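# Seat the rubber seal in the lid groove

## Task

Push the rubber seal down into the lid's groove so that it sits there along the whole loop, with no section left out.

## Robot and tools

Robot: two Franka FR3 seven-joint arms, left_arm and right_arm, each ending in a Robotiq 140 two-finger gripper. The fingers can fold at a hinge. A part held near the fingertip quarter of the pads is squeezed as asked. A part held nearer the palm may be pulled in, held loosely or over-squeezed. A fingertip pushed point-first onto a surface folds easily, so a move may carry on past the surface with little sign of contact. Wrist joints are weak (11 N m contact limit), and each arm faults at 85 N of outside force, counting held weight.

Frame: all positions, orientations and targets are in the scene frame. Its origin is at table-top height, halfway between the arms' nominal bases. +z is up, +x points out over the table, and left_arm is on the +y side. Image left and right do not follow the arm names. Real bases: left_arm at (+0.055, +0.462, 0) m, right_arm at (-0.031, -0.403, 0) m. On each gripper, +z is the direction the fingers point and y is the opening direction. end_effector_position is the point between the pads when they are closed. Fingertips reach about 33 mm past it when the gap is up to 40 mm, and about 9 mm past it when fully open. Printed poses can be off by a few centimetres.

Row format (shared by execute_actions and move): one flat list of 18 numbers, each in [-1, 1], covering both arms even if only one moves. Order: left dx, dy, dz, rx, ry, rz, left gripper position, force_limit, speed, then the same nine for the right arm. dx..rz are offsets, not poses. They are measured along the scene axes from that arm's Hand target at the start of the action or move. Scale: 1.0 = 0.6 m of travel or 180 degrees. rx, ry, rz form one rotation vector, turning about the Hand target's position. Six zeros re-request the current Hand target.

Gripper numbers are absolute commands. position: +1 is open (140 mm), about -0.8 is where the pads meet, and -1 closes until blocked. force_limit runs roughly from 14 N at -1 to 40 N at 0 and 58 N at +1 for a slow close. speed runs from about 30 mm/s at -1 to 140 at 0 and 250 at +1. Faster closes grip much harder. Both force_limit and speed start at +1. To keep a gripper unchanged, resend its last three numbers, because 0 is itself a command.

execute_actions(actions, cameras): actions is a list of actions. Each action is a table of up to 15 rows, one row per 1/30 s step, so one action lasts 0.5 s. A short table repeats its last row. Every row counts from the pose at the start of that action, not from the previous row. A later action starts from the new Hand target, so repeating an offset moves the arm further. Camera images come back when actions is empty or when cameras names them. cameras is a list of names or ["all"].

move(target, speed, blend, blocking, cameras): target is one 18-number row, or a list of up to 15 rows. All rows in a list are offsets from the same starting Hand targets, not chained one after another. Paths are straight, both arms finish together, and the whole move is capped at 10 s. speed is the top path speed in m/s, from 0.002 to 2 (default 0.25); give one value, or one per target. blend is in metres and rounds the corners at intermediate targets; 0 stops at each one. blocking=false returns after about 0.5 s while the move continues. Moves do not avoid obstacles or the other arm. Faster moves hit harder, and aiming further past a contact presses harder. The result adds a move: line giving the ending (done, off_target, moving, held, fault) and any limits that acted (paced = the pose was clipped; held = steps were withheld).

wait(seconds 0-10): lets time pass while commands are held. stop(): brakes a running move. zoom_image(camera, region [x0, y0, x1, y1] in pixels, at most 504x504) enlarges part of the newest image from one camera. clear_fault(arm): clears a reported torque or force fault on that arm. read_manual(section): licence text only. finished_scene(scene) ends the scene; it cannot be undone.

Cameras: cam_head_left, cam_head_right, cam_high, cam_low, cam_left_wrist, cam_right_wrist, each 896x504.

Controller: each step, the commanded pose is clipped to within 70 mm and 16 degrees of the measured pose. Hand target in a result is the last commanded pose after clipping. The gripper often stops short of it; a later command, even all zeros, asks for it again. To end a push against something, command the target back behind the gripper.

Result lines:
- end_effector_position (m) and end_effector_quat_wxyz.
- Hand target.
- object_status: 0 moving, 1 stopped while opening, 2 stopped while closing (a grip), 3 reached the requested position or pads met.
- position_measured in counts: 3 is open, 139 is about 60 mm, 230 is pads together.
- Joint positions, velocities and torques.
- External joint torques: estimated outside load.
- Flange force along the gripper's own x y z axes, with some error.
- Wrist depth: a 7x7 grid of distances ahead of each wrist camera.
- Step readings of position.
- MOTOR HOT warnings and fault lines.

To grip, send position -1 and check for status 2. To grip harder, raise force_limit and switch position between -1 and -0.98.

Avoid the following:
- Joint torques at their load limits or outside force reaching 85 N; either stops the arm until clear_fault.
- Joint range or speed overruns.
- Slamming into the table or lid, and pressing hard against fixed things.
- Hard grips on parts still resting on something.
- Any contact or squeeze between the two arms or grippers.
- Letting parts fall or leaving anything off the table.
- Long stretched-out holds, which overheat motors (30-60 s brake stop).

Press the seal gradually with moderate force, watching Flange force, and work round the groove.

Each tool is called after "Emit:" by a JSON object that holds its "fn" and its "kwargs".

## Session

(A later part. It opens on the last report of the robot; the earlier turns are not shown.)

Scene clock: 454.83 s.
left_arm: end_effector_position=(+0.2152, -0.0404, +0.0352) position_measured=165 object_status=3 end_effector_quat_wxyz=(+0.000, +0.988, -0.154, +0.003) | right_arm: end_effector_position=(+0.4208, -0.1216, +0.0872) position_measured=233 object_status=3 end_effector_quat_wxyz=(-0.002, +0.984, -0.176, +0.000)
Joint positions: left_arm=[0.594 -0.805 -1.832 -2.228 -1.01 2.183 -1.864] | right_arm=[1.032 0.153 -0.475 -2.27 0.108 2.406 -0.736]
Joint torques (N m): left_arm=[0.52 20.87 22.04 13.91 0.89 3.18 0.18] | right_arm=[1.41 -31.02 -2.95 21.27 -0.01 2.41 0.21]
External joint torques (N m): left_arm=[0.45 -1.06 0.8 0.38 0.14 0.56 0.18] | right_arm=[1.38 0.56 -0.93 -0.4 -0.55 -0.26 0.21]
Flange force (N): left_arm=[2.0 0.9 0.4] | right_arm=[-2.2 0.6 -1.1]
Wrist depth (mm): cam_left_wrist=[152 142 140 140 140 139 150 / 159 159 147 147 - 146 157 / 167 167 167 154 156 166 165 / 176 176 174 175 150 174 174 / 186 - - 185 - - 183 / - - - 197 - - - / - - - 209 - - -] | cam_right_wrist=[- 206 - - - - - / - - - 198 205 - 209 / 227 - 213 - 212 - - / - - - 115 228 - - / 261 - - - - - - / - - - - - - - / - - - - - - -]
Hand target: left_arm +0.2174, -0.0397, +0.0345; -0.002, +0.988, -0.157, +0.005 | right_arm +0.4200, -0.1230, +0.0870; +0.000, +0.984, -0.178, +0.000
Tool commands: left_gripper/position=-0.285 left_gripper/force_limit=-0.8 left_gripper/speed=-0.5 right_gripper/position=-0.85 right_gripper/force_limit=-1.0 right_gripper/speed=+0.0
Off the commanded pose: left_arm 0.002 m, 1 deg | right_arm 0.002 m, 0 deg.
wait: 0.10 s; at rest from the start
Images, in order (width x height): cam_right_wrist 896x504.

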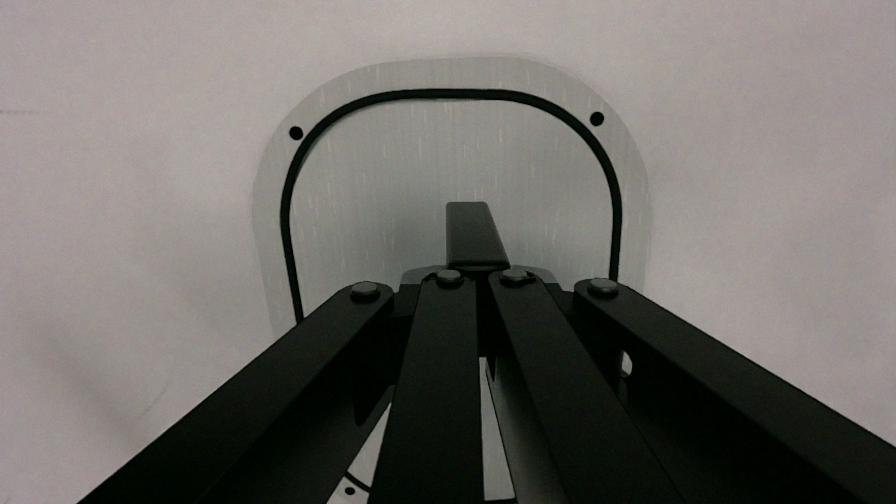

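Emit:
{"fn": "move", "kwargs": {"target": [[0,0,0,0,0,0,-0.285,-0.8,-0.5, 0.08203,-0.03867,-0.07417,0,0,0,-0.85,-1,0],[0,0,0,0,0,0,-0.285,-0.8,-0.5, 0.06725,-0.0371,-0.082,0,0,0,-0.85,-1,0],[0,0,0,0,0,0,-0.285,-0.8,-0.5, 0.065,-0.03693,-0.08667,0,0,0,-0.85,-1,0],[0,0,0,0,0,0,-0.285,-0.8,-0.5, 0.065,-0.03693,-0.0675,0,0,0,-0.85,-1,0],[0,0,0,0,0,0,-0.285,-0.8,-0.5, 0.08509,-0.02915,-0.07417,0,0,0,-0.85,-1,0],[0,0,0,0,0,0,-0.285,-0.8,-0.5, 0.07031,-0.02758,-0.082,0,0,0,-0.85,-1,0],[0,0,0,0,0,0,-0.285,-0.8,-0.5, 0.06806,-0.02741,-0.08667,0,0,0,-0.85,-1,0],[0,0,0,0,0,0,-0.285,-0.8,-0.5, 0.06806,-0.02741,-0.0675,0,0,0,-0.85,-1,0],[0,0,0,0,0,0,-0.285,-0.8,-0.5, 0.08815,-0.01963,-0.07417,0,0,0,-0.85,-1,0],[0,0,0,0,0,0,-0.285,-0.8,-0.5, 0.07337,-0.01806,-0.082,0,0,0,-0.85,-1,0],[0,0,0,0,0,0,-0.285,-0.8,-0.5, 0.07112,-0.01789,-0.08667,0,0,0,-0.85,-1,0],[0,0,0,0,0,0,-0.285,-0.8,-0.5, 0.07112,-0.01789,-0.0675,0,0,0,-0.85,-1,0],[0,0,0,0,0,0,-0.285,-0.8,-0.5, 0,0,0,0,0,0,-0.85,-1,0]], "speed": [0.12,0.025,0.025,0.06,0.06,0.025,0.025,0.06,0.06,0.025,0.025,0.06,0.12], "blend": [0.001,0.001,0,0.003,0.001,0.001,0,0.003,0.001,0.001,0,0.003,0], "cameras": ["cam_right_wrist"]}}

Scene clock: 466.87 s.
left_arm: end_effector_position=(+0.2152, -0.0404, +0.0352) position_measured=165 object_status=3 end_effector_quat_wxyz=(+0.000, +0.988, -0.154, +0.003) | right_arm: end_effector_position=(+0.4207, -0.1217, +0.0871) position_measured=233 object_status=3 end_effector_quat_wxyz=(-0.002, +0.984, -0.175, +0.000)
Joint positions: left_arm=[0.594 -0.805 -1.832 -2.228 -1.01 2.183 -1.864] | right_arm=[1.011 0.151 -0.454 -2.27 0.103 2.406 -0.734]
Joint velocities: left_arm=[within noise] | right_arm=[0.001 0 -0.001 0.002 -0.001 0 0.006]
Joint torques (N m): left_arm=[0.48 20.87 22.04 13.91 0.9 3.18 0.14] | right_arm=[1.43 -31.45 -2.82 21.22 -0.04 2.4 0.08]
External joint torques (N m): left_arm=[0.53 -1.11 0.84 0.25 0.15 0.55 0.14] | right_arm=[1.35 0.35 -0.95 -0.41 -0.57 -0.26 0.08]
Flange force (N): left_arm=[1.9 0.7 0.4] | right_arm=[-2.2 1.1 -1.4]
Wrist depth (mm): cam_left_wrist=[152 142 139 140 140 139 149 / - 157 148 147 146 146 157 / 168 169 167 155 154 165 165 / 176 176 174 175 151 175 176 / 187 - - 185 - - 184 / - - - 197 - - - / - - - 209 - - -] | cam_right_wrist=[- - 205 - - 203 - / - - - 201 - - - / - - - 213 - - - / - - - 112 224 - 240 / 251 - - - - - - / - - - - - - - / - - - - - - -]
Hand target: left_arm +0.2174, -0.0397, +0.0345; -0.002, +0.988, -0.157, +0.005 | right_arm +0.4200, -0.1230, +0.0870; +0.000, +0.984, -0.178, +0.000
Off the commanded pose: left_arm 0.002 m, 1 deg | right_arm 0.001 m, 0 deg.
move: done
Images, in order (width x height): cam_right_wrist 896x504.

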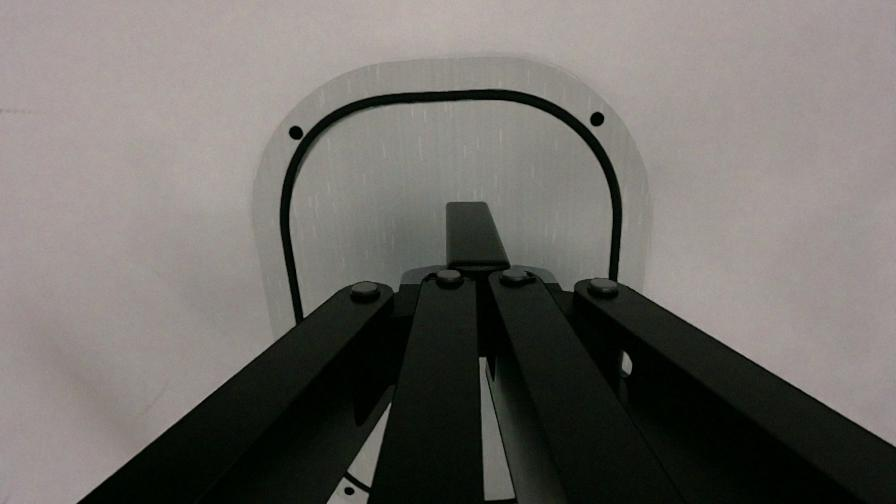

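Emit:
{"fn": "zoom_image", "kwargs": {"camera": "cam_right_wrist", "region": [270, 80, 490, 204]}}

Emit:
{"fn": "zoom_image", "kwargs": {"camera": "cam_right_wrist", "region": [390, 75, 550, 165]}}

Scaled by 2.291 from the camera's 896x504 image, which has a finer 1280x720 frame.

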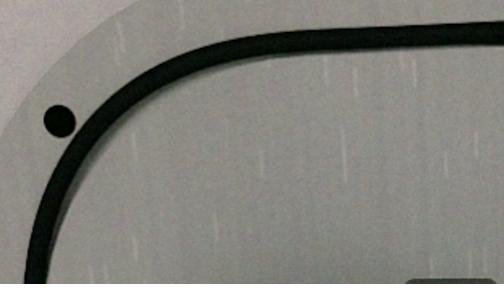

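Scaled by 3.150 from the camera's 896x504 image, which has a finer 1280x720 frame.

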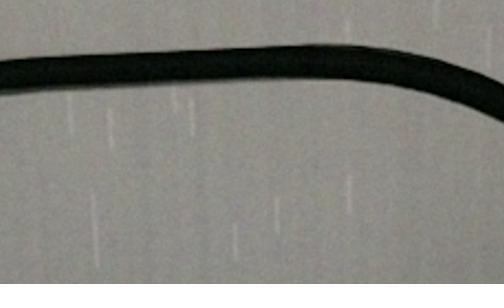

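Emit:
{"fn": "move", "kwargs": {"target": [[0,0,0,0,0,0,-0.285,-0.8,-0.5, 0.09121,-0.01011,-0.07417,0,0,0,-0.85,-1,0],[0,0,0,0,0,0,-0.285,-0.8,-0.5, 0.07643,-0.00854,-0.082,0,0,0,-0.85,-1,0],[0,0,0,0,0,0,-0.285,-0.8,-0.5, 0.07418,-0.00837,-0.08667,0,0,0,-0.85,-1,0],[0,0,0,0,0,0,-0.285,-0.8,-0.5, 0.07418,-0.00837,-0.0675,0,0,0,-0.85,-1,0],[0,0,0,0,0,0,-0.285,-0.8,-0.5, 0.09427,-0.00059,-0.07417,0,0,0,-0.85,-1,0],[0,0,0,0,0,0,-0.285,-0.8,-0.5, 0.07949,0.00098,-0.082,0,0,0,-0.85,-1,0],[0,0,0,0,0,0,-0.285,-0.8,-0.5, 0.07724,0.00115,-0.08667,0,0,0,-0.85,-1,0],[0,0,0,0,0,0,-0.285,-0.8,-0.5, 0.07724,0.00115,-0.0675,0,0,0,-0.85,-1,0],[0,0,0,0,0,0,-0.285,-0.8,-0.5, 0.09733,0.00893,-0.07417,0,0,0,-0.85,-1,0],[0,0,0,0,0,0,-0.285,-0.8,-0.5, 0.08255,0.0105,-0.082,0,0,0,-0.85,-1,0],[0,0,0,0,0,0,-0.285,-0.8,-0.5, 0.0803,0.01067,-0.08667,0,0,0,-0.85,-1,0],[0,0,0,0,0,0,-0.285,-0.8,-0.5, 0.0803,0.01067,-0.0675,0,0,0,-0.85,-1,0],[0,0,0,0,0,0,-0.285,-0.8,-0.5, 0,0,0,0,0,0,-0.85,-1,0]], "speed": [0.12,0.025,0.025,0.06,0.06,0.025,0.025,0.06,0.06,0.025,0.025,0.06,0.12], "blend": [0.001,0.001,0,0.003,0.001,0.001,0,0.003,0.001,0.001,0,0.003,0], "cameras": ["cam_right_wrist"]}}

Emit:
{"fn": "zoom_image", "kwargs": {"camera": "cam_right_wrist", "region": [270, 80, 490, 204]}}

Emit:
{"fn": "zoom_image", "kwargs": {"camera": "cam_right_wrist", "region": [390, 75, 550, 165]}}

Scene clock: 476.73 s.
left_arm: end_effector_position=(+0.2152, -0.0404, +0.0352) position_measured=165 object_status=3 end_effector_quat_wxyz=(+0.000, +0.988, -0.154, +0.003) | right_arm: end_effector_position=(+0.4207, -0.1217, +0.0871) position_measured=233 object_status=3 end_effector_quat_wxyz=(-0.002, +0.984, -0.176, +0.000)
Joint positions: left_arm=[0.594 -0.805 -1.832 -2.228 -1.01 2.183 -1.864] | right_arm=[0.994 0.15 -0.437 -2.27 0.099 2.406 -0.731]
Joint velocities: left_arm=[within noise] | right_arm=[0 -0.001 0.001 0.002 0 -0.001 0.006]
Joint torques (N m): left_arm=[0.49 20.88 22.04 13.94 0.89 3.18 0.16] | right_arm=[1.43 -31.67 -2.75 21.23 -0.02 2.41 0.31]
External joint torques (N m): left_arm=[0.48 -1.13 0.8 0.33 0.15 0.55 0.16] | right_arm=[1.5 0.31 -0.83 -0.38 -0.56 -0.25 0.31]
Flange force (N): left_arm=[2.0 0.9 0.4] | right_arm=[-2.9 0.8 -1.6]
Wrist depth (mm): cam_left_wrist=[151 140 140 140 140 138 150 / 159 159 147 147 146 148 157 / 167 167 167 155 154 165 165 / 176 176 174 174 132 175 175 / - - - 185 - - 184 / - - - 197 - - - / - - - 210 - - -] | cam_right_wrist=[- - - - 207 - - / - - 206 - - - 217 / - - 219 - 216 - - / - - - 112 224 - - / - - - - - 249 - / - - - - - - - / - - - - - - -]
Hand target: left_arm +0.2174, -0.0397, +0.0345; -0.002, +0.988, -0.157, +0.005 | right_arm +0.4200, -0.1230, +0.0870; +0.000, +0.984, -0.178, +0.000
Off the commanded pose: left_arm 0.002 m, 1 deg | right_arm 0.001 m, 0 deg.
move: done
Images, in order (width x height): cam_right_wrist 896x504.

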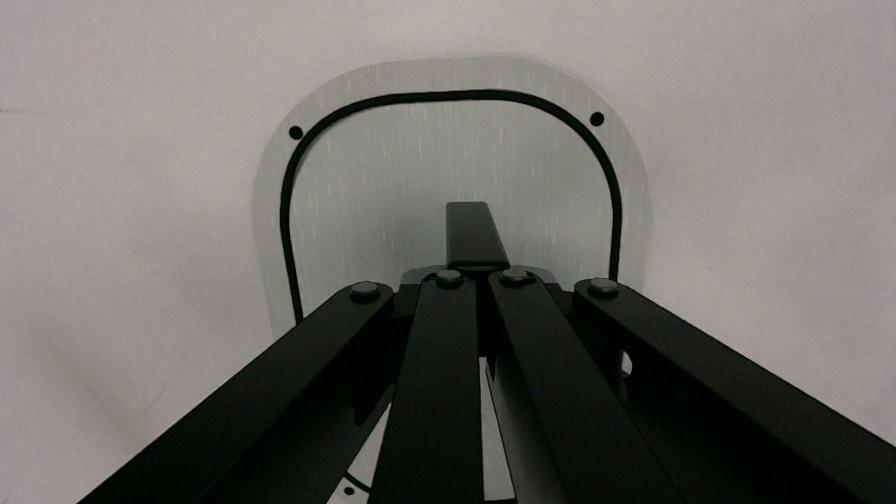

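Scaled by 2.291 from the camera's 896x504 image, which has a finer 1280x720 frame.

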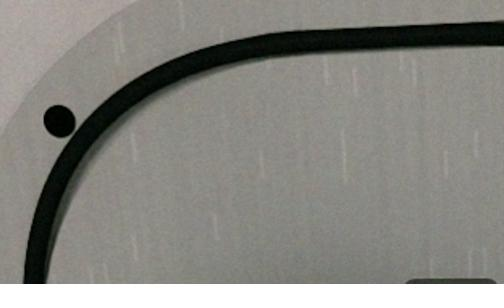

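Scaled by 3.150 from the camera's 896x504 image, which has a finer 1280x720 frame.

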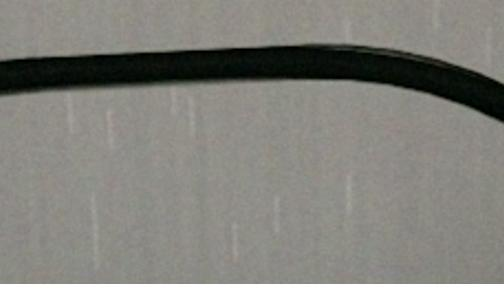

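Emit:
{"fn": "move", "kwargs": {"target": [[0,0,0,0,0,0,-0.285,-0.8,-0.5, 0.0958,0.00418,-0.07417,0,0,0,-0.85,-1,0],[0,0,0,0,0,0,-0.285,-0.8,-0.5, 0.07943,0.00625,-0.0825,0,0,0,-0.85,-1,0],[0,0,0,0,0,0,-0.285,-0.8,-0.5, 0.07718,0.00643,-0.08667,0,0,0,-0.85,-1,0],[0,0,0,0,0,0,-0.285,-0.8,-0.5, 0.07718,0.00643,-0.0675,0,0,0,-0.85,-1,0],[0,0,0,0,0,0,-0.285,-0.8,-0.5, 0.09988,0.01688,-0.07417,0,0,0,-0.85,-1,0],[0,0,0,0,0,0,-0.285,-0.8,-0.5, 0.08352,0.01895,-0.0825,0,0,0,-0.85,-1,0],[0,0,0,0,0,0,-0.285,-0.8,-0.5, 0.08127,0.01913,-0.08667,0,0,0,-0.85,-1,0],[0,0,0,0,0,0,-0.285,-0.8,-0.5, 0.08127,0.01913,-0.0675,0,0,0,-0.85,-1,0],[0,0,0,0,0,0,-0.285,-0.8,-0.5, 0.10583,0.03848,-0.07417,0,0,0,-0.85,-1,0],[0,0,0,0,0,0,-0.285,-0.8,-0.5, 0.08897,0.03828,-0.0825,0,0,0,-0.85,-1,0],[0,0,0,0,0,0,-0.285,-0.8,-0.5, 0.08663,0.03818,-0.08667,0,0,0,-0.85,-1,0],[0,0,0,0,0,0,-0.285,-0.8,-0.5, 0.08663,0.03818,-0.0675,0,0,0,-0.85,-1,0],[0,0,0,0,0,0,-0.285,-0.8,-0.5, 0,0,0,0,0,0,-0.85,-1,0]], "speed": [0.12,0.025,0.025,0.06,0.06,0.025,0.025,0.06,0.06,0.025,0.025,0.06,0.12], "blend": [0.001,0.001,0,0.003,0.001,0.001,0,0.003,0.001,0.001,0,0.003,0], "cameras": ["cam_right_wrist"]}}

Emit:
{"fn": "zoom_image", "kwargs": {"camera": "cam_right_wrist", "region": [270, 80, 490, 204]}}

Emit:
{"fn": "zoom_image", "kwargs": {"camera": "cam_right_wrist", "region": [390, 75, 550, 165]}}

Scene clock: 487.17 s.
left_arm: end_effector_position=(+0.2152, -0.0404, +0.0352) position_measured=165 object_status=3 end_effector_quat_wxyz=(+0.000, +0.988, -0.154, +0.003) | right_arm: end_effector_position=(+0.4207, -0.1217, +0.0871) position_measured=233 object_status=3 end_effector_quat_wxyz=(-0.002, +0.984, -0.175, +0.000)
Joint positions: left_arm=[0.594 -0.805 -1.832 -2.228 -1.01 2.183 -1.864] | right_arm=[0.983 0.149 -0.426 -2.27 0.096 2.406 -0.73]
Joint velocities: left_arm=[within noise] | right_arm=[0.001 0 0 0.001 0 0 0.006]
Joint torques (N m): left_arm=[0.51 20.88 22 13.94 0.89 3.18 0.19] | right_arm=[1.46 -31.78 -2.7 21.22 -0.03 2.41 0.14]
External joint torques (N m): left_arm=[0.44 -1.15 0.7 0.31 0.14 0.54 0.19] | right_arm=[1.49 0.4 -0.87 -0.44 -0.56 -0.26 0.14]
Flange force (N): left_arm=[2.0 0.9 0.7] | right_arm=[-2.4 0.8 -1.2]
Wrist depth (mm): cam_left_wrist=[151 140 140 140 140 139 150 / 159 156 147 147 147 146 157 / 167 169 166 154 154 166 166 / 177 175 - 176 150 175 174 / 186 - - 185 - - - / - - - 197 - - - / - - - 209 - - -] | cam_right_wrist=[- - - - - - - / - - - 205 209 215 - / - - - - 214 - - / - - - 111 - - - / - - - - - - - / - - - - - - - / - - - - - - -]
Hand target: left_arm +0.2174, -0.0397, +0.0345; -0.002, +0.988, -0.157, +0.005 | right_arm +0.4200, -0.1230, +0.0870; +0.000, +0.984, -0.178, +0.000
Off the commanded pose: left_arm 0.002 m, 1 deg | right_arm 0.001 m, 0 deg.
move: done
Images, in order (width x height): cam_right_wrist 896x504.

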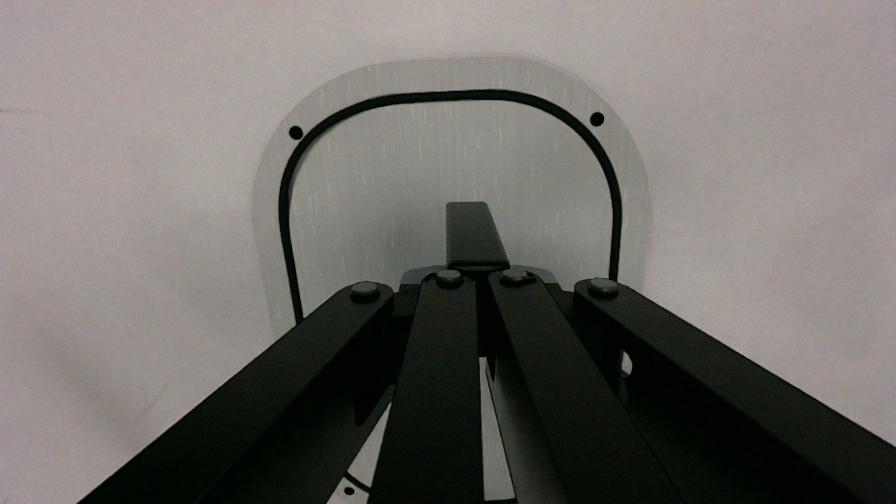

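Scaled by 2.291 from the camera's 896x504 image, which has a finer 1280x720 frame.

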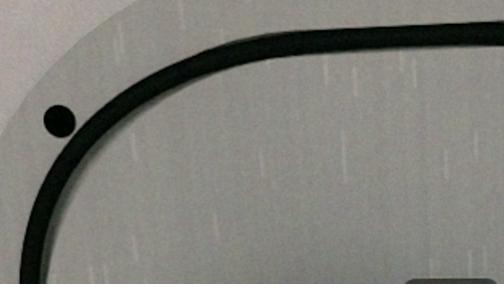

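Scaled by 3.150 from the camera's 896x504 image, which has a finer 1280x720 frame.

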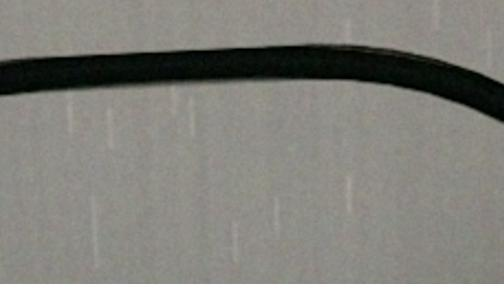

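Emit:
{"fn": "zoom_image", "kwargs": {"camera": "cam_right_wrist", "region": [240, 110, 400, 330]}}

Scaled by 2.291 from the camera's 896x504 image, which has a finer 1280x720 frame.

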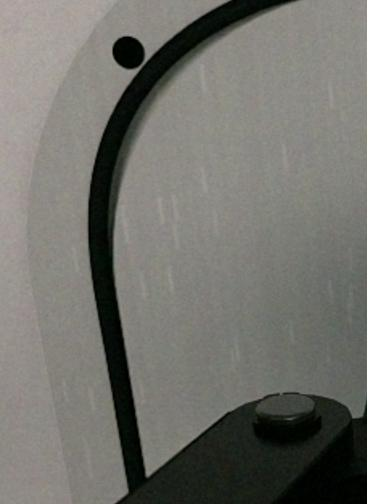

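Emit:
{"fn": "move", "kwargs": {"target": [[0,0,0,0,0,0,-0.285,-0.8,-0.5, 0.04908,0.14585,-0.07417,0,0,0,-0.85,-1,0],[0,0,0,0,0,0,-0.285,-0.8,-0.5, 0.04153,0.13648,-0.0825,0,0,0,-0.85,-1,0],[0,0,0,0,0,0,-0.285,-0.8,-0.5, 0.04008,0.13468,-0.08667,0,0,0,-0.85,-1,0],[0,0,0,0,0,0,-0.285,-0.8,-0.5, 0.04008,0.13468,-0.0675,0,0,0,-0.85,-1,0],[0,0,0,0,0,0,-0.285,-0.8,-0.5, 0.06448,0.13593,-0.07417,0,0,0,-0.85,-1,0],[0,0,0,0,0,0,-0.285,-0.8,-0.5, 0.0557,0.12735,-0.0825,0,0,0,-0.85,-1,0],[0,0,0,0,0,0,-0.285,-0.8,-0.5, 0.05402,0.1257,-0.08667,0,0,0,-0.85,-1,0],[0,0,0,0,0,0,-0.285,-0.8,-0.5, 0.05402,0.1257,-0.0675,0,0,0,-0.85,-1,0],[0,0,0,0,0,0,-0.285,-0.8,-0.5, 0.0779,0.12352,-0.07417,0,0,0,-0.85,-1,0],[0,0,0,0,0,0,-0.285,-0.8,-0.5, 0.06807,0.11592,-0.0825,0,0,0,-0.85,-1,0],[0,0,0,0,0,0,-0.285,-0.8,-0.5, 0.06617,0.11445,-0.08667,0,0,0,-0.85,-1,0],[0,0,0,0,0,0,-0.285,-0.8,-0.5, 0.06617,0.11445,-0.0675,0,0,0,-0.85,-1,0],[0,0,0,0,0,0,-0.285,-0.8,-0.5, 0,0,0,0,0,0,-0.85,-1,0]], "speed": [0.15,0.03,0.03,0.06,0.06,0.03,0.03,0.06,0.06,0.03,0.03,0.06,0.15], "blend": [0.001,0.001,0,0.003,0.001,0.001,0,0.003,0.001,0.001,0,0.003,0], "cameras": ["cam_right_wrist"]}}

Emit:
{"fn": "zoom_image", "kwargs": {"camera": "cam_right_wrist", "region": [240, 80, 400, 240]}}

Emit:
{"fn": "zoom_image", "kwargs": {"camera": "cam_right_wrist", "region": [340, 75, 530, 165]}}

Scene clock: 492.07 s.
left_arm: end_effector_position=(+0.2152, -0.0404, +0.0352) position_measured=165 object_status=3 end_effector_quat_wxyz=(+0.000, +0.988, -0.154, +0.003) | right_arm: end_effector_position=(+0.4246, -0.1154, +0.0849) position_measured=233 object_status=3 end_effector_quat_wxyz=(-0.001, +0.985, -0.175, +0.002)
Joint positions: left_arm=[0.594 -0.805 -1.832 -2.228 -1.01 2.183 -1.864] | right_arm=[0.985 0.171 -0.421 -2.249 0.103 2.407 -0.727]
Joint torques (N m): left_arm=[0.48 20.86 22.04 13.94 0.89 3.19 0.19] | right_arm=[0.6 -32.49 -2.93 21.32 0.42 2.66 -0.12]
External joint torques (N m): left_arm=[0.46 -1.14 0.79 0.31 0.15 0.55 0.19] | right_arm=[0.54 0.39 -0.93 -0.31 -0.12 -0.01 -0.12]
Flange force (N): left_arm=[2.0 0.8 0.5] | right_arm=[-0.2 0.7 0.4]
Wrist depth (mm): cam_left_wrist=[151 141 140 140 140 139 150 / 159 158 147 147 147 146 157 / 165 169 163 154 156 166 165 / 179 176 176 175 150 173 175 / 187 - - 185 - - 184 / - - - 196 - - - / - - - 210 - - -] | cam_right_wrist=[- - 206 202 - - - / - - - - 205 - - / - - 213 - - - - / - - - 115 120 - - / - - - - - - - / - - - - - - - / - - - - - - -]
Hand target: left_arm +0.2174, -0.0397, +0.0345; -0.002, +0.988, -0.157, +0.005 | right_arm +0.4251, -0.1174, +0.0850; -0.001, +0.984, -0.176, +0.002 (not the last commanded pose)
Off the commanded pose: left_arm 0.002 m, 1 deg | right_arm 0.009 m, 0 deg.
move: held (right_arm; a check stopped the path); path passed 0 of 13 targets; limits=held
pose unreachable (right arm): on one or more control steps of this call, first in action 0 (counted from 0), this arm could not follow its commanded pose, so it was not sent that pose on those steps. It may still have moved: this result reports where it is.
cause: moving toward the commanded pose would bring a part of the arm too close to another arm (a part of this arm just beyond joint 5 (forearm roll) and a part of the left arm just beyond its joint 6 (wrist pitch), at the place that arm is still heading or pushing toward).
Images, in order (width x height): cam_right_wrist 896x504.

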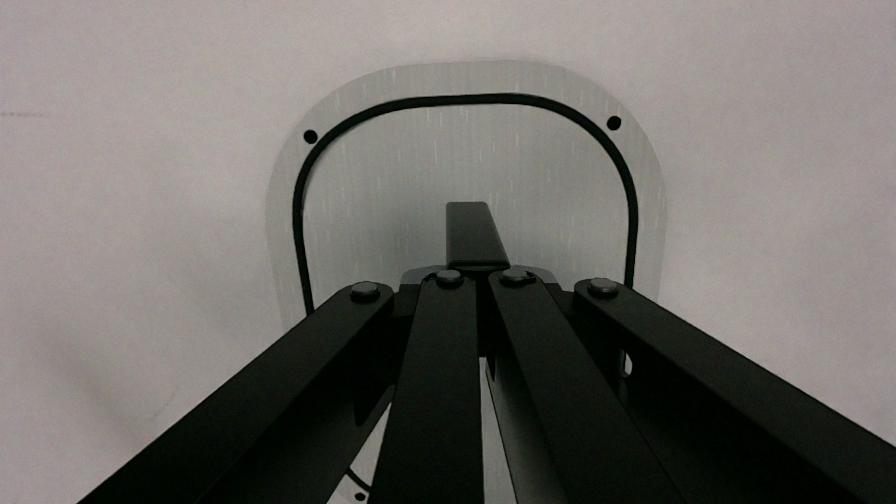

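Scaled by 3.150 from the camera's 896x504 image, which has a finer 1280x720 frame.

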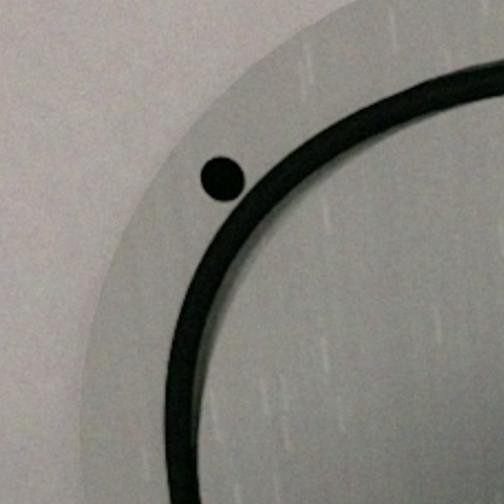

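Scaled by 2.653 from the camera's 896x504 image, which has a finer 1280x720 frame.

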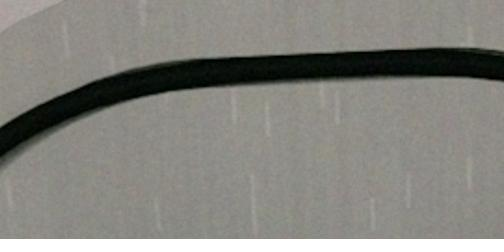

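Emit:
{"fn": "move", "kwargs": {"target": [[0,0,0,0,0,0,-0.285,-0.8,-0.5, 0.09825,0.04772,-0.07083,0,0,0,-0.85,-1,0],[0,0,0,0,0,0,-0.285,-0.8,-0.5, 0.08125,0.04522,-0.07917,0,0,0,-0.85,-1,0],[0,0,0,0,0,0,-0.285,-0.8,-0.5, 0.07892,0.04482,-0.08333,0,0,0,-0.85,-1,0],[0,0,0,0,0,0,-0.285,-0.8,-0.5, 0.07892,0.04482,-0.06417,0,0,0,-0.85,-1,0],[0,0,0,0,0,0,-0.285,-0.8,-0.5, 0.0959,0.06618,-0.07083,0,0,0,-0.85,-1,0],[0,0,0,0,0,0,-0.285,-0.8,-0.5, 0.0792,0.06135,-0.07917,0,0,0,-0.85,-1,0],[0,0,0,0,0,0,-0.285,-0.8,-0.5, 0.0769,0.06067,-0.08333,0,0,0,-0.85,-1,0],[0,0,0,0,0,0,-0.285,-0.8,-0.5, 0.0769,0.06067,-0.06417,0,0,0,-0.85,-1,0],[0,0,0,0,0,0,-0.285,-0.8,-0.5, -0.0085,-0.00933,0.00333,0,0,0,-0.85,-1,0]], "speed": [0.15,0.03,0.03,0.06,0.06,0.03,0.03,0.06,0.15], "blend": [0.001,0.001,0,0.003,0.001,0.001,0,0.003,0], "cameras": ["cam_right_wrist"]}}

Emit:
{"fn": "zoom_image", "kwargs": {"camera": "cam_right_wrist", "region": [240, 80, 400, 240]}}

Emit:
{"fn": "zoom_image", "kwargs": {"camera": "cam_right_wrist", "region": [340, 75, 530, 165]}}

Scene clock: 499.33 s.
left_arm: end_effector_position=(+0.2152, -0.0404, +0.0352) position_measured=165 object_status=3 end_effector_quat_wxyz=(+0.000, +0.988, -0.154, +0.003) | right_arm: end_effector_position=(+0.4207, -0.1217, +0.0870) position_measured=233 object_status=3 end_effector_quat_wxyz=(-0.003, +0.985, -0.174, +0.002)
Joint positions: left_arm=[0.594 -0.805 -1.832 -2.228 -1.01 2.183 -1.864] | right_arm=[0.973 0.146 -0.415 -2.274 0.091 2.412 -0.729]
Joint velocities: left_arm=[within noise] | right_arm=[-0.002 -0.001 0 0 -0.001 0 0.007]
Joint torques (N m): left_arm=[0.49 20.85 22 13.95 0.88 3.19 0.19] | right_arm=[1.44 -31.79 -2.61 21.22 -0.02 2.42 0.16]
External joint torques (N m): left_arm=[0.43 -1.16 0.68 0.29 0.14 0.54 0.19] | right_arm=[1.44 0.4 -0.89 -0.45 -0.56 -0.26 0.16]
Flange force (N): left_arm=[1.9 0.9 0.8] | right_arm=[-2.4 0.8 -1.2]
Wrist depth (mm): cam_left_wrist=[151 141 140 140 140 141 150 / 159 159 147 147 147 146 157 / 167 167 167 153 168 166 165 / 177 176 174 175 150 174 174 / 187 - - 183 - - 184 / - - - 197 - - - / - - - 206 - - -] | cam_right_wrist=[- - - - - - - / - 217 209 208 206 - - / - - - 213 - - - / - 248 - 115 228 - - / - - - - - - - / - - - - - - - / - - - - - - -]
Hand target: left_arm +0.2174, -0.0397, +0.0345; -0.002, +0.988, -0.157, +0.005 | right_arm +0.4200, -0.1230, +0.0870; -0.001, +0.984, -0.176, +0.002
Off the commanded pose: left_arm 0.002 m, 1 deg | right_arm 0.001 m, 0 deg.
move: done
Images, in order (width x height): cam_right_wrist 896x504.

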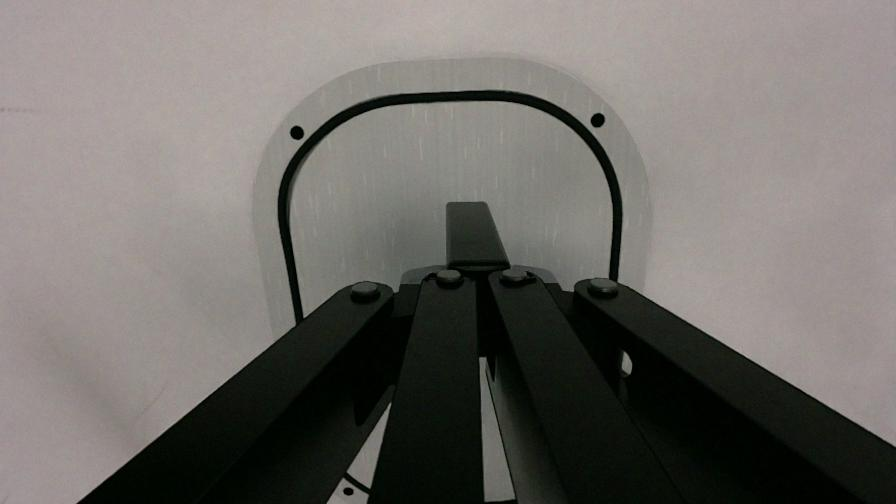

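Scaled by 3.150 from the camera's 896x504 image, which has a finer 1280x720 frame.

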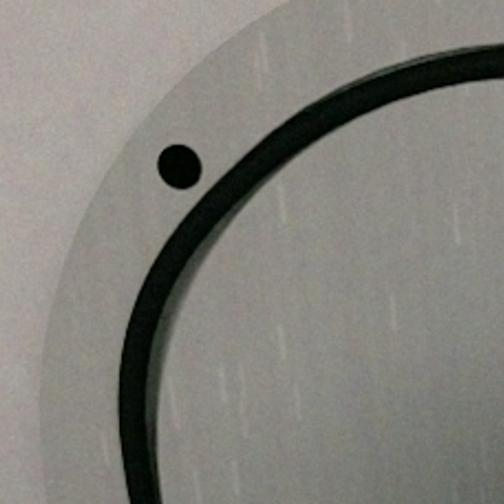

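Scaled by 2.653 from the camera's 896x504 image, which has a finer 1280x720 frame.

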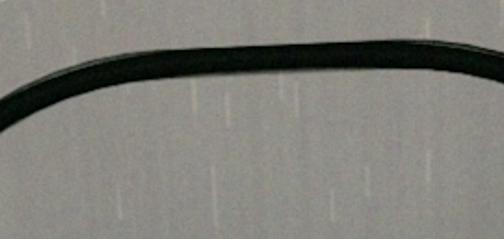

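Emit:
{"fn": "move", "kwargs": {"target": [[0,0,0,0,0,0,-0.285,-0.8,-0.5, 0.0989,0.09327,-0.07417,0,0,0,-0.85,-1,0],[0,0,0,0,0,0,-0.285,-0.8,-0.5, 0.0829,0.08623,-0.0825,0,0,0,-0.85,-1,0],[0,0,0,0,0,0,-0.285,-0.8,-0.5, 0.08068,0.08527,-0.08667,0,0,0,-0.85,-1,0],[0,0,0,0,0,0,-0.285,-0.8,-0.5, 0.08068,0.08527,-0.0675,0,0,0,-0.85,-1,0],[0,0,0,0,0,0,-0.285,-0.8,-0.5, 0.0904,0.1098,-0.07417,0,0,0,-0.85,-1,0],[0,0,0,0,0,0,-0.285,-0.8,-0.5, 0.07543,0.1007,-0.0825,0,0,0,-0.85,-1,0],[0,0,0,0,0,0,-0.285,-0.8,-0.5, 0.07337,0.09947,-0.08667,0,0,0,-0.85,-1,0],[0,0,0,0,0,0,-0.285,-0.8,-0.5, 0.07337,0.09947,-0.0675,0,0,0,-0.85,-1,0],[0,0,0,0,0,0,-0.285,-0.8,-0.5, 0,0,0,0,0,0,-0.85,-1,0]], "speed": [0.15,0.03,0.03,0.06,0.06,0.03,0.03,0.06,0.15], "blend": [0.001,0.001,0,0.003,0.001,0.001,0,0.003,0], "cameras": ["cam_right_wrist"]}}

Emit:
{"fn": "zoom_image", "kwargs": {"camera": "cam_right_wrist", "region": [240, 80, 400, 240]}}

Scene clock: 504.97 s.
left_arm: end_effector_position=(+0.2152, -0.0404, +0.0352) position_measured=165 object_status=3 end_effector_quat_wxyz=(+0.000, +0.988, -0.154, +0.003) | right_arm: end_effector_position=(+0.4208, -0.1218, +0.0870) position_measured=233 object_status=3 end_effector_quat_wxyz=(-0.003, +0.985, -0.174, +0.002)
Joint positions: left_arm=[0.594 -0.805 -1.832 -2.228 -1.01 2.183 -1.864] | right_arm=[0.967 0.146 -0.409 -2.274 0.089 2.412 -0.728]
Joint velocities: left_arm=[within noise] | right_arm=[0 0 -0.002 -0.002 0 0 0.006]
Joint torques (N m): left_arm=[0.48 20.83 22.07 13.92 0.89 3.19 0.14] | right_arm=[1.41 -31.91 -2.41 21.19 -0.02 2.43 0.22]
External joint torques (N m): left_arm=[0.41 -1.12 0.81 0.33 0.14 0.55 0.14] | right_arm=[1.4 0.26 -0.74 -0.42 -0.56 -0.24 0.22]
Flange force (N): left_arm=[1.7 0.8 0.3] | right_arm=[-2.7 0.9 -1.4]
Wrist depth (mm): cam_left_wrist=[152 141 140 140 140 139 150 / 159 159 147 147 146 146 158 / 167 167 167 155 156 166 165 / 176 176 174 175 150 175 174 / - - - 188 - - 184 / - - - 197 - - - / - - - 209 - - -] | cam_right_wrist=[- - - 206 - - - / 218 - - 204 205 - - / - - - 212 - - - / - 242 - 112 120 239 234 / - - - - - - 256 / 266 - - - - - - / - - - - - - -]
Hand target: left_arm +0.2174, -0.0397, +0.0345; -0.002, +0.988, -0.157, +0.005 | right_arm +0.4200, -0.1230, +0.0870; -0.001, +0.984, -0.176, +0.002
Off the commanded pose: left_arm 0.002 m, 1 deg | right_arm 0.001 m, 0 deg.
move: done
Images, in order (width x height): cam_right_wrist 896x504.

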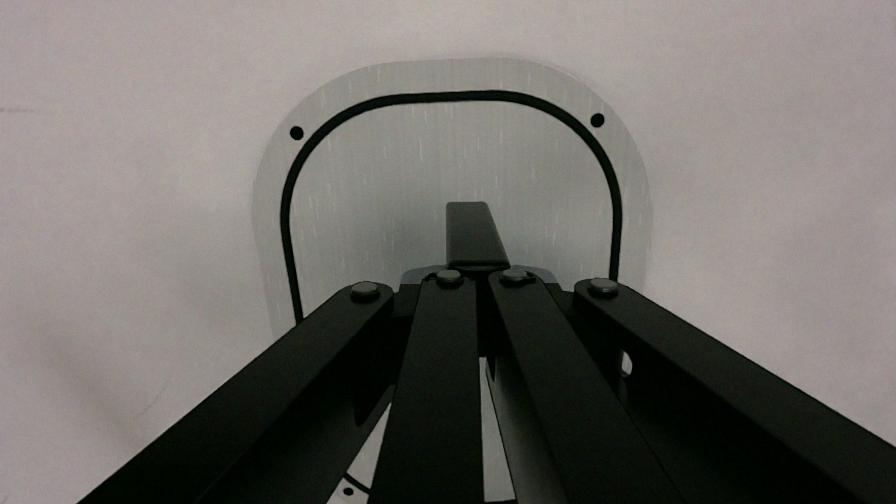

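Scaled by 3.150 from the camera's 896x504 image, which has a finer 1280x720 frame.

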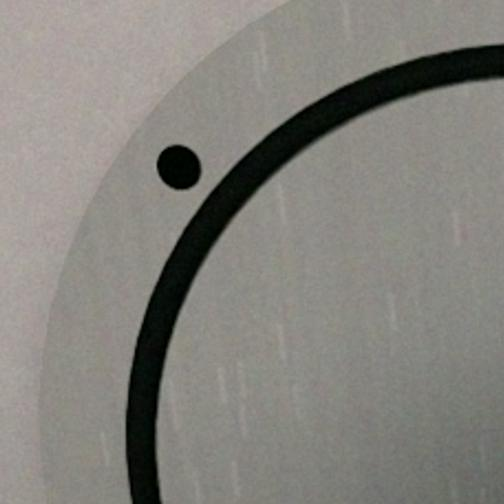

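Emit:
{"fn": "move", "kwargs": {"target": [[0,0,0,0,0,0,-0.285,-0.8,-0.5, 0.09582,0.09202,-0.07417,0,0,0,-0.85,-1,0],[0,0,0,0,0,0,-0.285,-0.8,-0.5, 0.08443,0.08687,-0.0825,0,0,0,-0.85,-1,0],[0,0,0,0,0,0,-0.285,-0.8,-0.5, 0.08223,0.0859,-0.08833,0,0,0,-0.85,-1,0],[0,0,0,0,0,0,-0.285,-0.8,-0.5, 0.08223,0.0859,-0.0675,0,0,0,-0.85,-1,0],[0,0,0,0,0,0,-0.285,-0.8,-0.5, 0.10115,0.0748,-0.07417,0,0,0,-0.85,-1,0],[0,0,0,0,0,0,-0.285,-0.8,-0.5, 0.08933,0.07105,-0.0825,0,0,0,-0.85,-1,0],[0,0,0,0,0,0,-0.285,-0.8,-0.5, 0.08703,0.07035,-0.08833,0,0,0,-0.85,-1,0],[0,0,0,0,0,0,-0.285,-0.8,-0.5, 0.08703,0.07035,-0.0675,0,0,0,-0.85,-1,0],[0,0,0,0,0,0,-0.285,-0.8,-0.5, 0.10342,0.05693,-0.07417,0,0,0,-0.85,-1,0],[0,0,0,0,0,0,-0.285,-0.8,-0.5, 0.09142,0.0546,-0.0825,0,0,0,-0.85,-1,0],[0,0,0,0,0,0,-0.285,-0.8,-0.5, 0.08908,0.05422,-0.08833,0,0,0,-0.85,-1,0],[0,0,0,0,0,0,-0.285,-0.8,-0.5, 0.08908,0.05422,-0.0675,0,0,0,-0.85,-1,0],[0,0,0,0,0,0,-0.285,-0.8,-0.5, 0,0,0,0,0,0,-0.85,-1,0]], "speed": [0.15,0.03,0.03,0.06,0.06,0.03,0.03,0.06,0.06,0.03,0.03,0.06,0.15], "blend": [0.001,0.001,0,0.003,0.001,0.001,0,0.003,0.001,0.001,0,0.003,0], "cameras": ["cam_right_wrist"]}}

Emit:
{"fn": "zoom_image", "kwargs": {"camera": "cam_right_wrist", "region": [240, 80, 400, 240]}}

Emit:
{"fn": "zoom_image", "kwargs": {"camera": "cam_right_wrist", "region": [340, 75, 530, 165]}}

Scene clock: 512.80 s.
left_arm: end_effector_position=(+0.2152, -0.0404, +0.0352) position_measured=165 object_status=3 end_effector_quat_wxyz=(+0.000, +0.988, -0.154, +0.003) | right_arm: end_effector_position=(+0.4207, -0.1217, +0.0870) position_measured=233 object_status=3 end_effector_quat_wxyz=(-0.003, +0.985, -0.174, +0.002)
Joint positions: left_arm=[0.594 -0.805 -1.832 -2.228 -1.01 2.183 -1.864] | right_arm=[0.941 0.144 -0.383 -2.274 0.083 2.413 -0.724]
Joint velocities: left_arm=[within noise] | right_arm=[0 0 0 -0.001 0 0 0.007]
Joint torques (N m): left_arm=[0.48 20.83 22.06 13.91 0.89 3.2 0.15] | right_arm=[1.47 -32.09 -2.46 21.23 -0.02 2.42 0.23]
External joint torques (N m): left_arm=[0.46 -1.14 0.82 0.31 0.14 0.56 0.15] | right_arm=[1.4 0.18 -0.97 -0.28 -0.55 -0.23 0.23]
Flange force (N): left_arm=[1.9 0.8 0.4] | right_arm=[-2.3 0.7 -1.5]
Wrist depth (mm): cam_left_wrist=[151 142 140 140 140 138 150 / 159 157 147 147 145 148 158 / 167 167 167 153 155 164 165 / 176 176 174 175 150 176 175 / 187 - - 183 - - 184 / - - - 199 - - - / - - - 206 - - -] | cam_right_wrist=[- - 211 - - - - / - - 209 203 - - 214 / - - 218 - - - - / - - - 140 219 - 237 / - - - - - - - / - - - - - - - / - - - - - - -]
Hand target: left_arm +0.2174, -0.0397, +0.0345; -0.002, +0.988, -0.157, +0.005 | right_arm +0.4200, -0.1230, +0.0870; -0.001, +0.984, -0.176, +0.002
Off the commanded pose: left_arm 0.002 m, 1 deg | right_arm 0.001 m, 0 deg.
move: done
Images, in order (width x height): cam_right_wrist 896x504.

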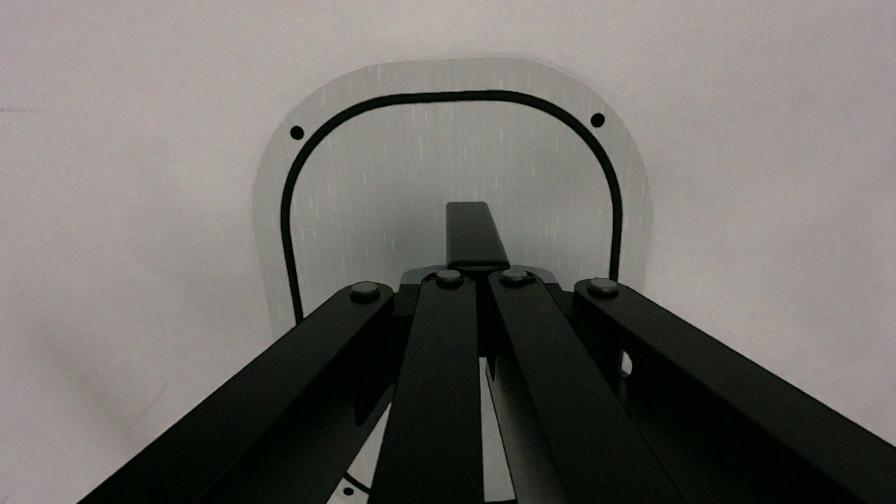

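Scaled by 3.150 from the camera's 896x504 image, which has a finer 1280x720 frame.

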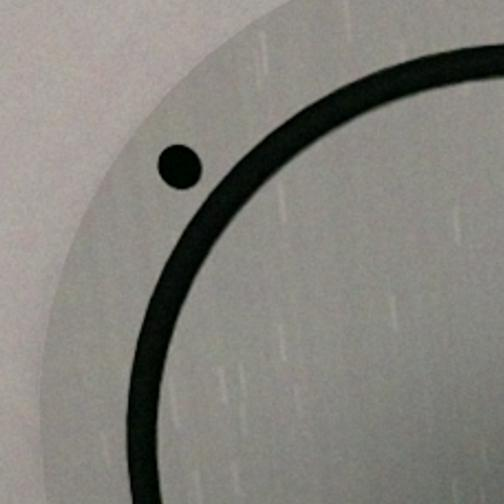

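Scaled by 2.653 from the camera's 896x504 image, which has a finer 1280x720 frame.

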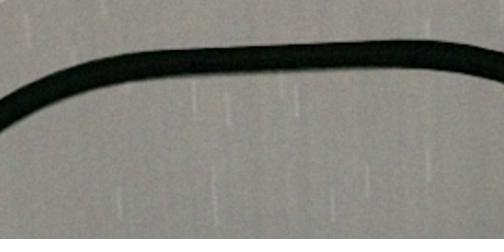

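Emit:
{"fn": "move", "kwargs": {"target": [[0,0,0,0,0,0,-0.285,-0.8,-0.5, 0.08288,-0.0197,-0.07333,0,0,0,-0.85,-1,0],[0,0,0,0,0,0,-0.285,-0.8,-0.5, 0.0738,-0.0205,-0.08833,0,0,0,-0.85,-1,0],[0,0,0,0,0,0,-0.285,-0.8,-0.5, 0.0738,-0.0205,-0.0675,0,0,0,-0.85,-1,0],[0,0,0,0,0,0,-0.285,-0.8,-0.5, 0.08695,-0.007,-0.07333,0,0,0,-0.85,-1,0],[0,0,0,0,0,0,-0.285,-0.8,-0.5, 0.07787,-0.0078,-0.08833,0,0,0,-0.85,-1,0],[0,0,0,0,0,0,-0.285,-0.8,-0.5, 0.07787,-0.0078,-0.0675,0,0,0,-0.85,-1,0],[0,0,0,0,0,0,-0.285,-0.8,-0.5, 0.09103,0.0057,-0.07333,0,0,0,-0.85,-1,0],[0,0,0,0,0,0,-0.285,-0.8,-0.5, 0.08195,0.0049,-0.08833,0,0,0,-0.85,-1,0],[0,0,0,0,0,0,-0.285,-0.8,-0.5, 0.08195,0.0049,-0.0675,0,0,0,-0.85,-1,0],[0,0,0,0,0,0,-0.285,-0.8,-0.5, 0.09512,0.0184,-0.07333,0,0,0,-0.85,-1,0],[0,0,0,0,0,0,-0.285,-0.8,-0.5, 0.08603,0.0176,-0.08833,0,0,0,-0.85,-1,0],[0,0,0,0,0,0,-0.285,-0.8,-0.5, 0.08603,0.0176,-0.0675,0,0,0,-0.85,-1,0],[0,0,0,0,0,0,-0.285,-0.8,-0.5, 0,0,0,0,0,0,-0.85,-1,0]], "speed": [0.15,0.03,0.06,0.06,0.03,0.06,0.06,0.03,0.06,0.06,0.03,0.06,0.15], "blend": [0.001,0,0.003,0.001,0,0.003,0.001,0,0.003,0.001,0,0.003,0], "cameras": ["cam_right_wrist"]}}

Emit:
{"fn": "zoom_image", "kwargs": {"camera": "cam_right_wrist", "region": [240, 80, 400, 240]}}

Emit:
{"fn": "zoom_image", "kwargs": {"camera": "cam_right_wrist", "region": [340, 75, 530, 165]}}

Scene clock: 527.97 s.
left_arm: end_effector_position=(+0.2152, -0.0404, +0.0352) position_measured=165 object_status=3 end_effector_quat_wxyz=(+0.000, +0.988, -0.154, +0.003) | right_arm: end_effector_position=(+0.4207, -0.1217, +0.0870) position_measured=233 object_status=3 end_effector_quat_wxyz=(-0.003, +0.985, -0.174, +0.002)
Joint positions: left_arm=[0.594 -0.805 -1.832 -2.228 -1.01 2.183 -1.864] | right_arm=[0.927 0.143 -0.369 -2.274 0.08 2.413 -0.721]
Joint velocities: left_arm=[within noise] | right_arm=[0 -0.001 0 -0.001 -0.002 0.001 0.007]
Joint torques (N m): left_arm=[0.49 20.85 22.04 13.93 0.89 3.2 0.17] | right_arm=[1.49 -32.22 -2.38 21.22 -0.03 2.42 0.25]
External joint torques (N m): left_arm=[0.55 -1.07 0.88 0.3 0.14 0.57 0.17] | right_arm=[1.45 0.33 -0.93 -0.37 -0.56 -0.25 0.25]
Flange force (N): left_arm=[2.1 0.7 0.4] | right_arm=[-2.4 0.5 -1.2]
Wrist depth (mm): cam_left_wrist=[152 142 140 140 140 139 150 / 159 156 147 147 146 148 159 / 167 169 167 153 154 164 165 / 176 177 172 176 150 175 174 / 184 - - 186 - - 184 / - - - 197 - - - / - - - 210 - - -] | cam_right_wrist=[- - 210 - - - - / - - - - - 217 216 / - - - - - - 226 / 244 - - 112 - - 233 / - - - - - 248 249 / - - - - - - - / - - - - - - -]
Hand target: left_arm +0.2174, -0.0397, +0.0345; -0.002, +0.988, -0.157, +0.005 | right_arm +0.4200, -0.1230, +0.0870; -0.001, +0.984, -0.176, +0.002
Off the commanded pose: left_arm 0.002 m, 1 deg | right_arm 0.001 m, 0 deg.
move: done
Images, in order (width x height): cam_right_wrist 896x504.

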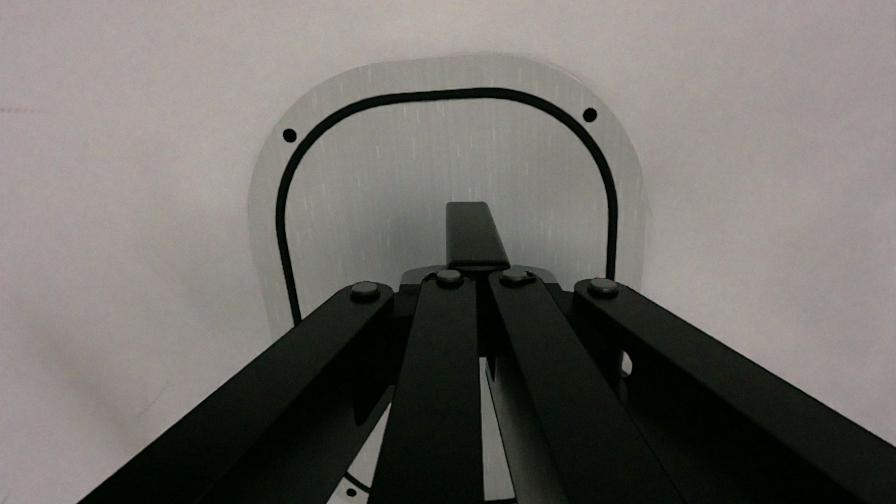

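Scaled by 3.150 from the camera's 896x504 image, which has a finer 1280x720 frame.

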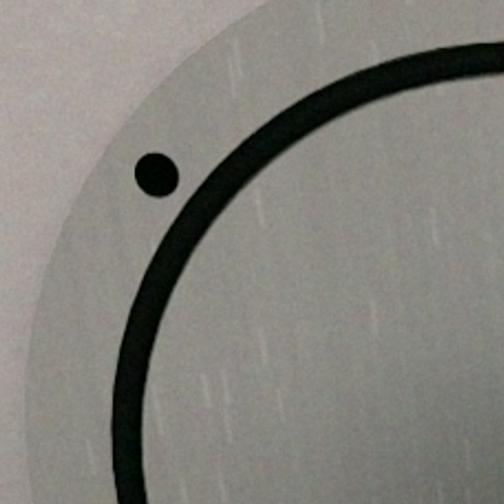

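Scaled by 2.653 from the camera's 896x504 image, which has a finer 1280x720 frame.

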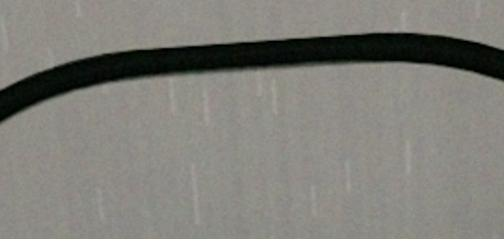

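Emit:
{"fn": "move", "kwargs": {"target": [[0,0,0,0,0,0,-0.285,-0.8,-0.5, 0.10145,0.09085,-0.07417,0,0,0,-0.85,-1,0],[0,0,0,0,0,0,-0.285,-0.8,-0.5, 0.08515,0.08458,-0.0825,0,0,0,-0.85,-1,0],[0,0,0,0,0,0,-0.285,-0.8,-0.5, 0.0829,0.08372,-0.08667,0,0,0,-0.85,-1,0],[0,0,0,0,0,0,-0.285,-0.8,-0.5, 0.0829,0.08372,-0.0675,0,0,0,-0.85,-1,0],[0,0,0,0,0,0,-0.285,-0.8,-0.5, 0.10583,0.07277,-0.07417,0,0,0,-0.85,-1,0],[0,0,0,0,0,0,-0.285,-0.8,-0.5, 0.089,0.06877,-0.0825,0,0,0,-0.85,-1,0],[0,0,0,0,0,0,-0.285,-0.8,-0.5, 0.08668,0.06818,-0.08667,0,0,0,-0.85,-1,0],[0,0,0,0,0,0,-0.285,-0.8,-0.5, 0.08668,0.06818,-0.0675,0,0,0,-0.85,-1,0],[0,0,0,0,0,0,-0.285,-0.8,-0.5, 0.10702,0.05422,-0.07417,0,0,0,-0.85,-1,0],[0,0,0,0,0,0,-0.285,-0.8,-0.5, 0.09002,0.05252,-0.0825,0,0,0,-0.85,-1,0],[0,0,0,0,0,0,-0.285,-0.8,-0.5, 0.08768,0.05223,-0.08667,0,0,0,-0.85,-1,0],[0,0,0,0,0,0,-0.285,-0.8,-0.5, 0.08768,0.05223,-0.0675,0,0,0,-0.85,-1,0],[0,0,0,0,0,0,-0.285,-0.8,-0.5, 0,0,0,0,0,0,-0.85,-1,0]], "speed": [0.15,0.03,0.03,0.06,0.06,0.03,0.03,0.06,0.06,0.03,0.03,0.06,0.15], "blend": [0.001,0.001,0,0.003,0.001,0.001,0,0.003,0.001,0.001,0,0.003,0], "cameras": ["cam_right_wrist"]}}

Emit:
{"fn": "zoom_image", "kwargs": {"camera": "cam_right_wrist", "region": [240, 80, 400, 240]}}

Emit:
{"fn": "zoom_image", "kwargs": {"camera": "cam_right_wrist", "region": [340, 75, 530, 165]}}

Scene clock: 541.77 s.
left_arm: end_effector_position=(+0.2152, -0.0404, +0.0352) position_measured=165 object_status=3 end_effector_quat_wxyz=(+0.000, +0.988, -0.154, +0.003) | right_arm: end_effector_position=(+0.4207, -0.1217, +0.0870) position_measured=233 object_status=3 end_effector_quat_wxyz=(-0.003, +0.985, -0.174, +0.002)
Joint positions: left_arm=[0.594 -0.805 -1.832 -2.228 -1.01 2.183 -1.864] | right_arm=[0.901 0.142 -0.343 -2.275 0.074 2.413 -0.717]
Joint velocities: left_arm=[within noise] | right_arm=[0 0 -0.001 0 0 0 0.006]
Joint torques (N m): left_arm=[0.46 20.86 22.02 13.94 0.9 3.18 0.17] | right_arm=[1.46 -32.48 -2.28 21.21 -0.03 2.42 0.17]
External joint torques (N m): left_arm=[0.41 -1.1 0.73 0.29 0.16 0.54 0.17] | right_arm=[1.42 0.47 -0.94 -0.5 -0.56 -0.26 0.17]
Flange force (N): left_arm=[1.8 0.7 0.5] | right_arm=[-2.1 0.6 -0.7]
Wrist depth (mm): cam_left_wrist=[- 141 140 140 140 139 150 / 160 159 147 147 147 147 157 / 167 165 165 154 155 166 165 / 176 176 174 175 150 174 175 / 187 - - 185 - - 184 / - - - 196 - - - / - - - 209 - - -] | cam_right_wrist=[- - 210 - - - - / - - 205 - 205 - 219 / - - 220 - 213 232 217 / - 244 - 112 223 - - / - - - - - - 254 / - - - - - - - / - - - - - - -]
Hand target: left_arm +0.2174, -0.0397, +0.0345; -0.002, +0.988, -0.157, +0.005 | right_arm +0.4200, -0.1230, +0.0870; -0.001, +0.984, -0.176, +0.002
Off the commanded pose: left_arm 0.002 m, 1 deg | right_arm 0.001 m, 0 deg.
move: done
Images, in order (width x height): cam_right_wrist 896x504.

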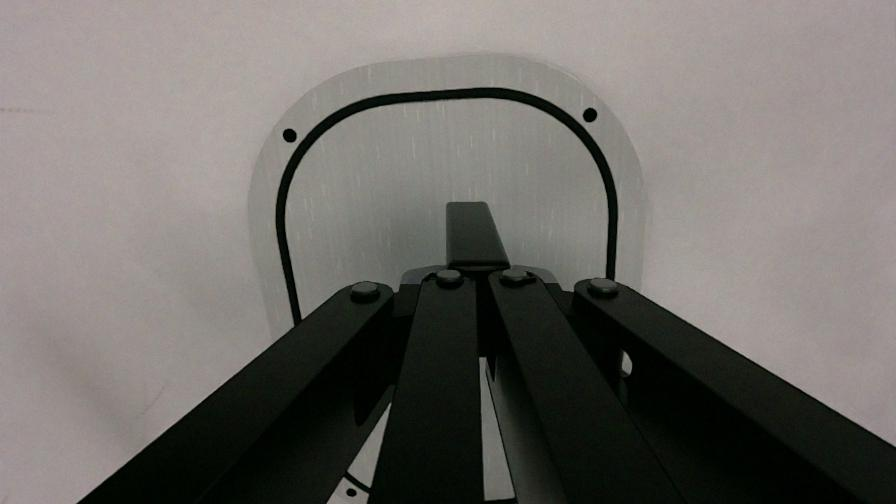

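Scaled by 3.150 from the camera's 896x504 image, which has a finer 1280x720 frame.

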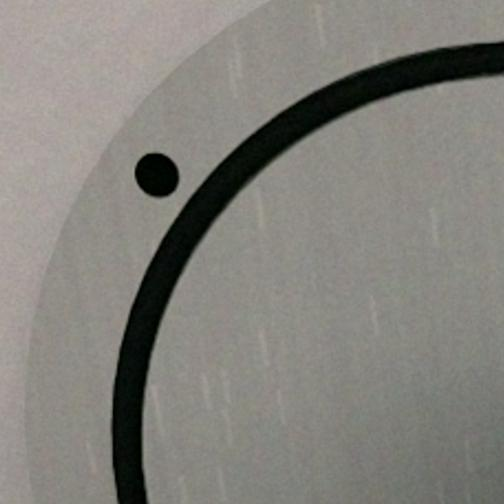

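Scaled by 2.653 from the camera's 896x504 image, which has a finer 1280x720 frame.

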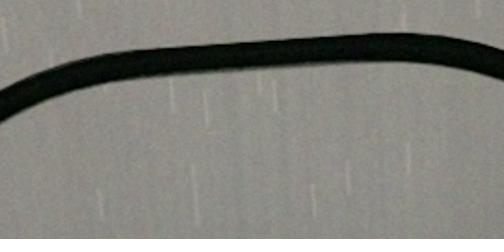

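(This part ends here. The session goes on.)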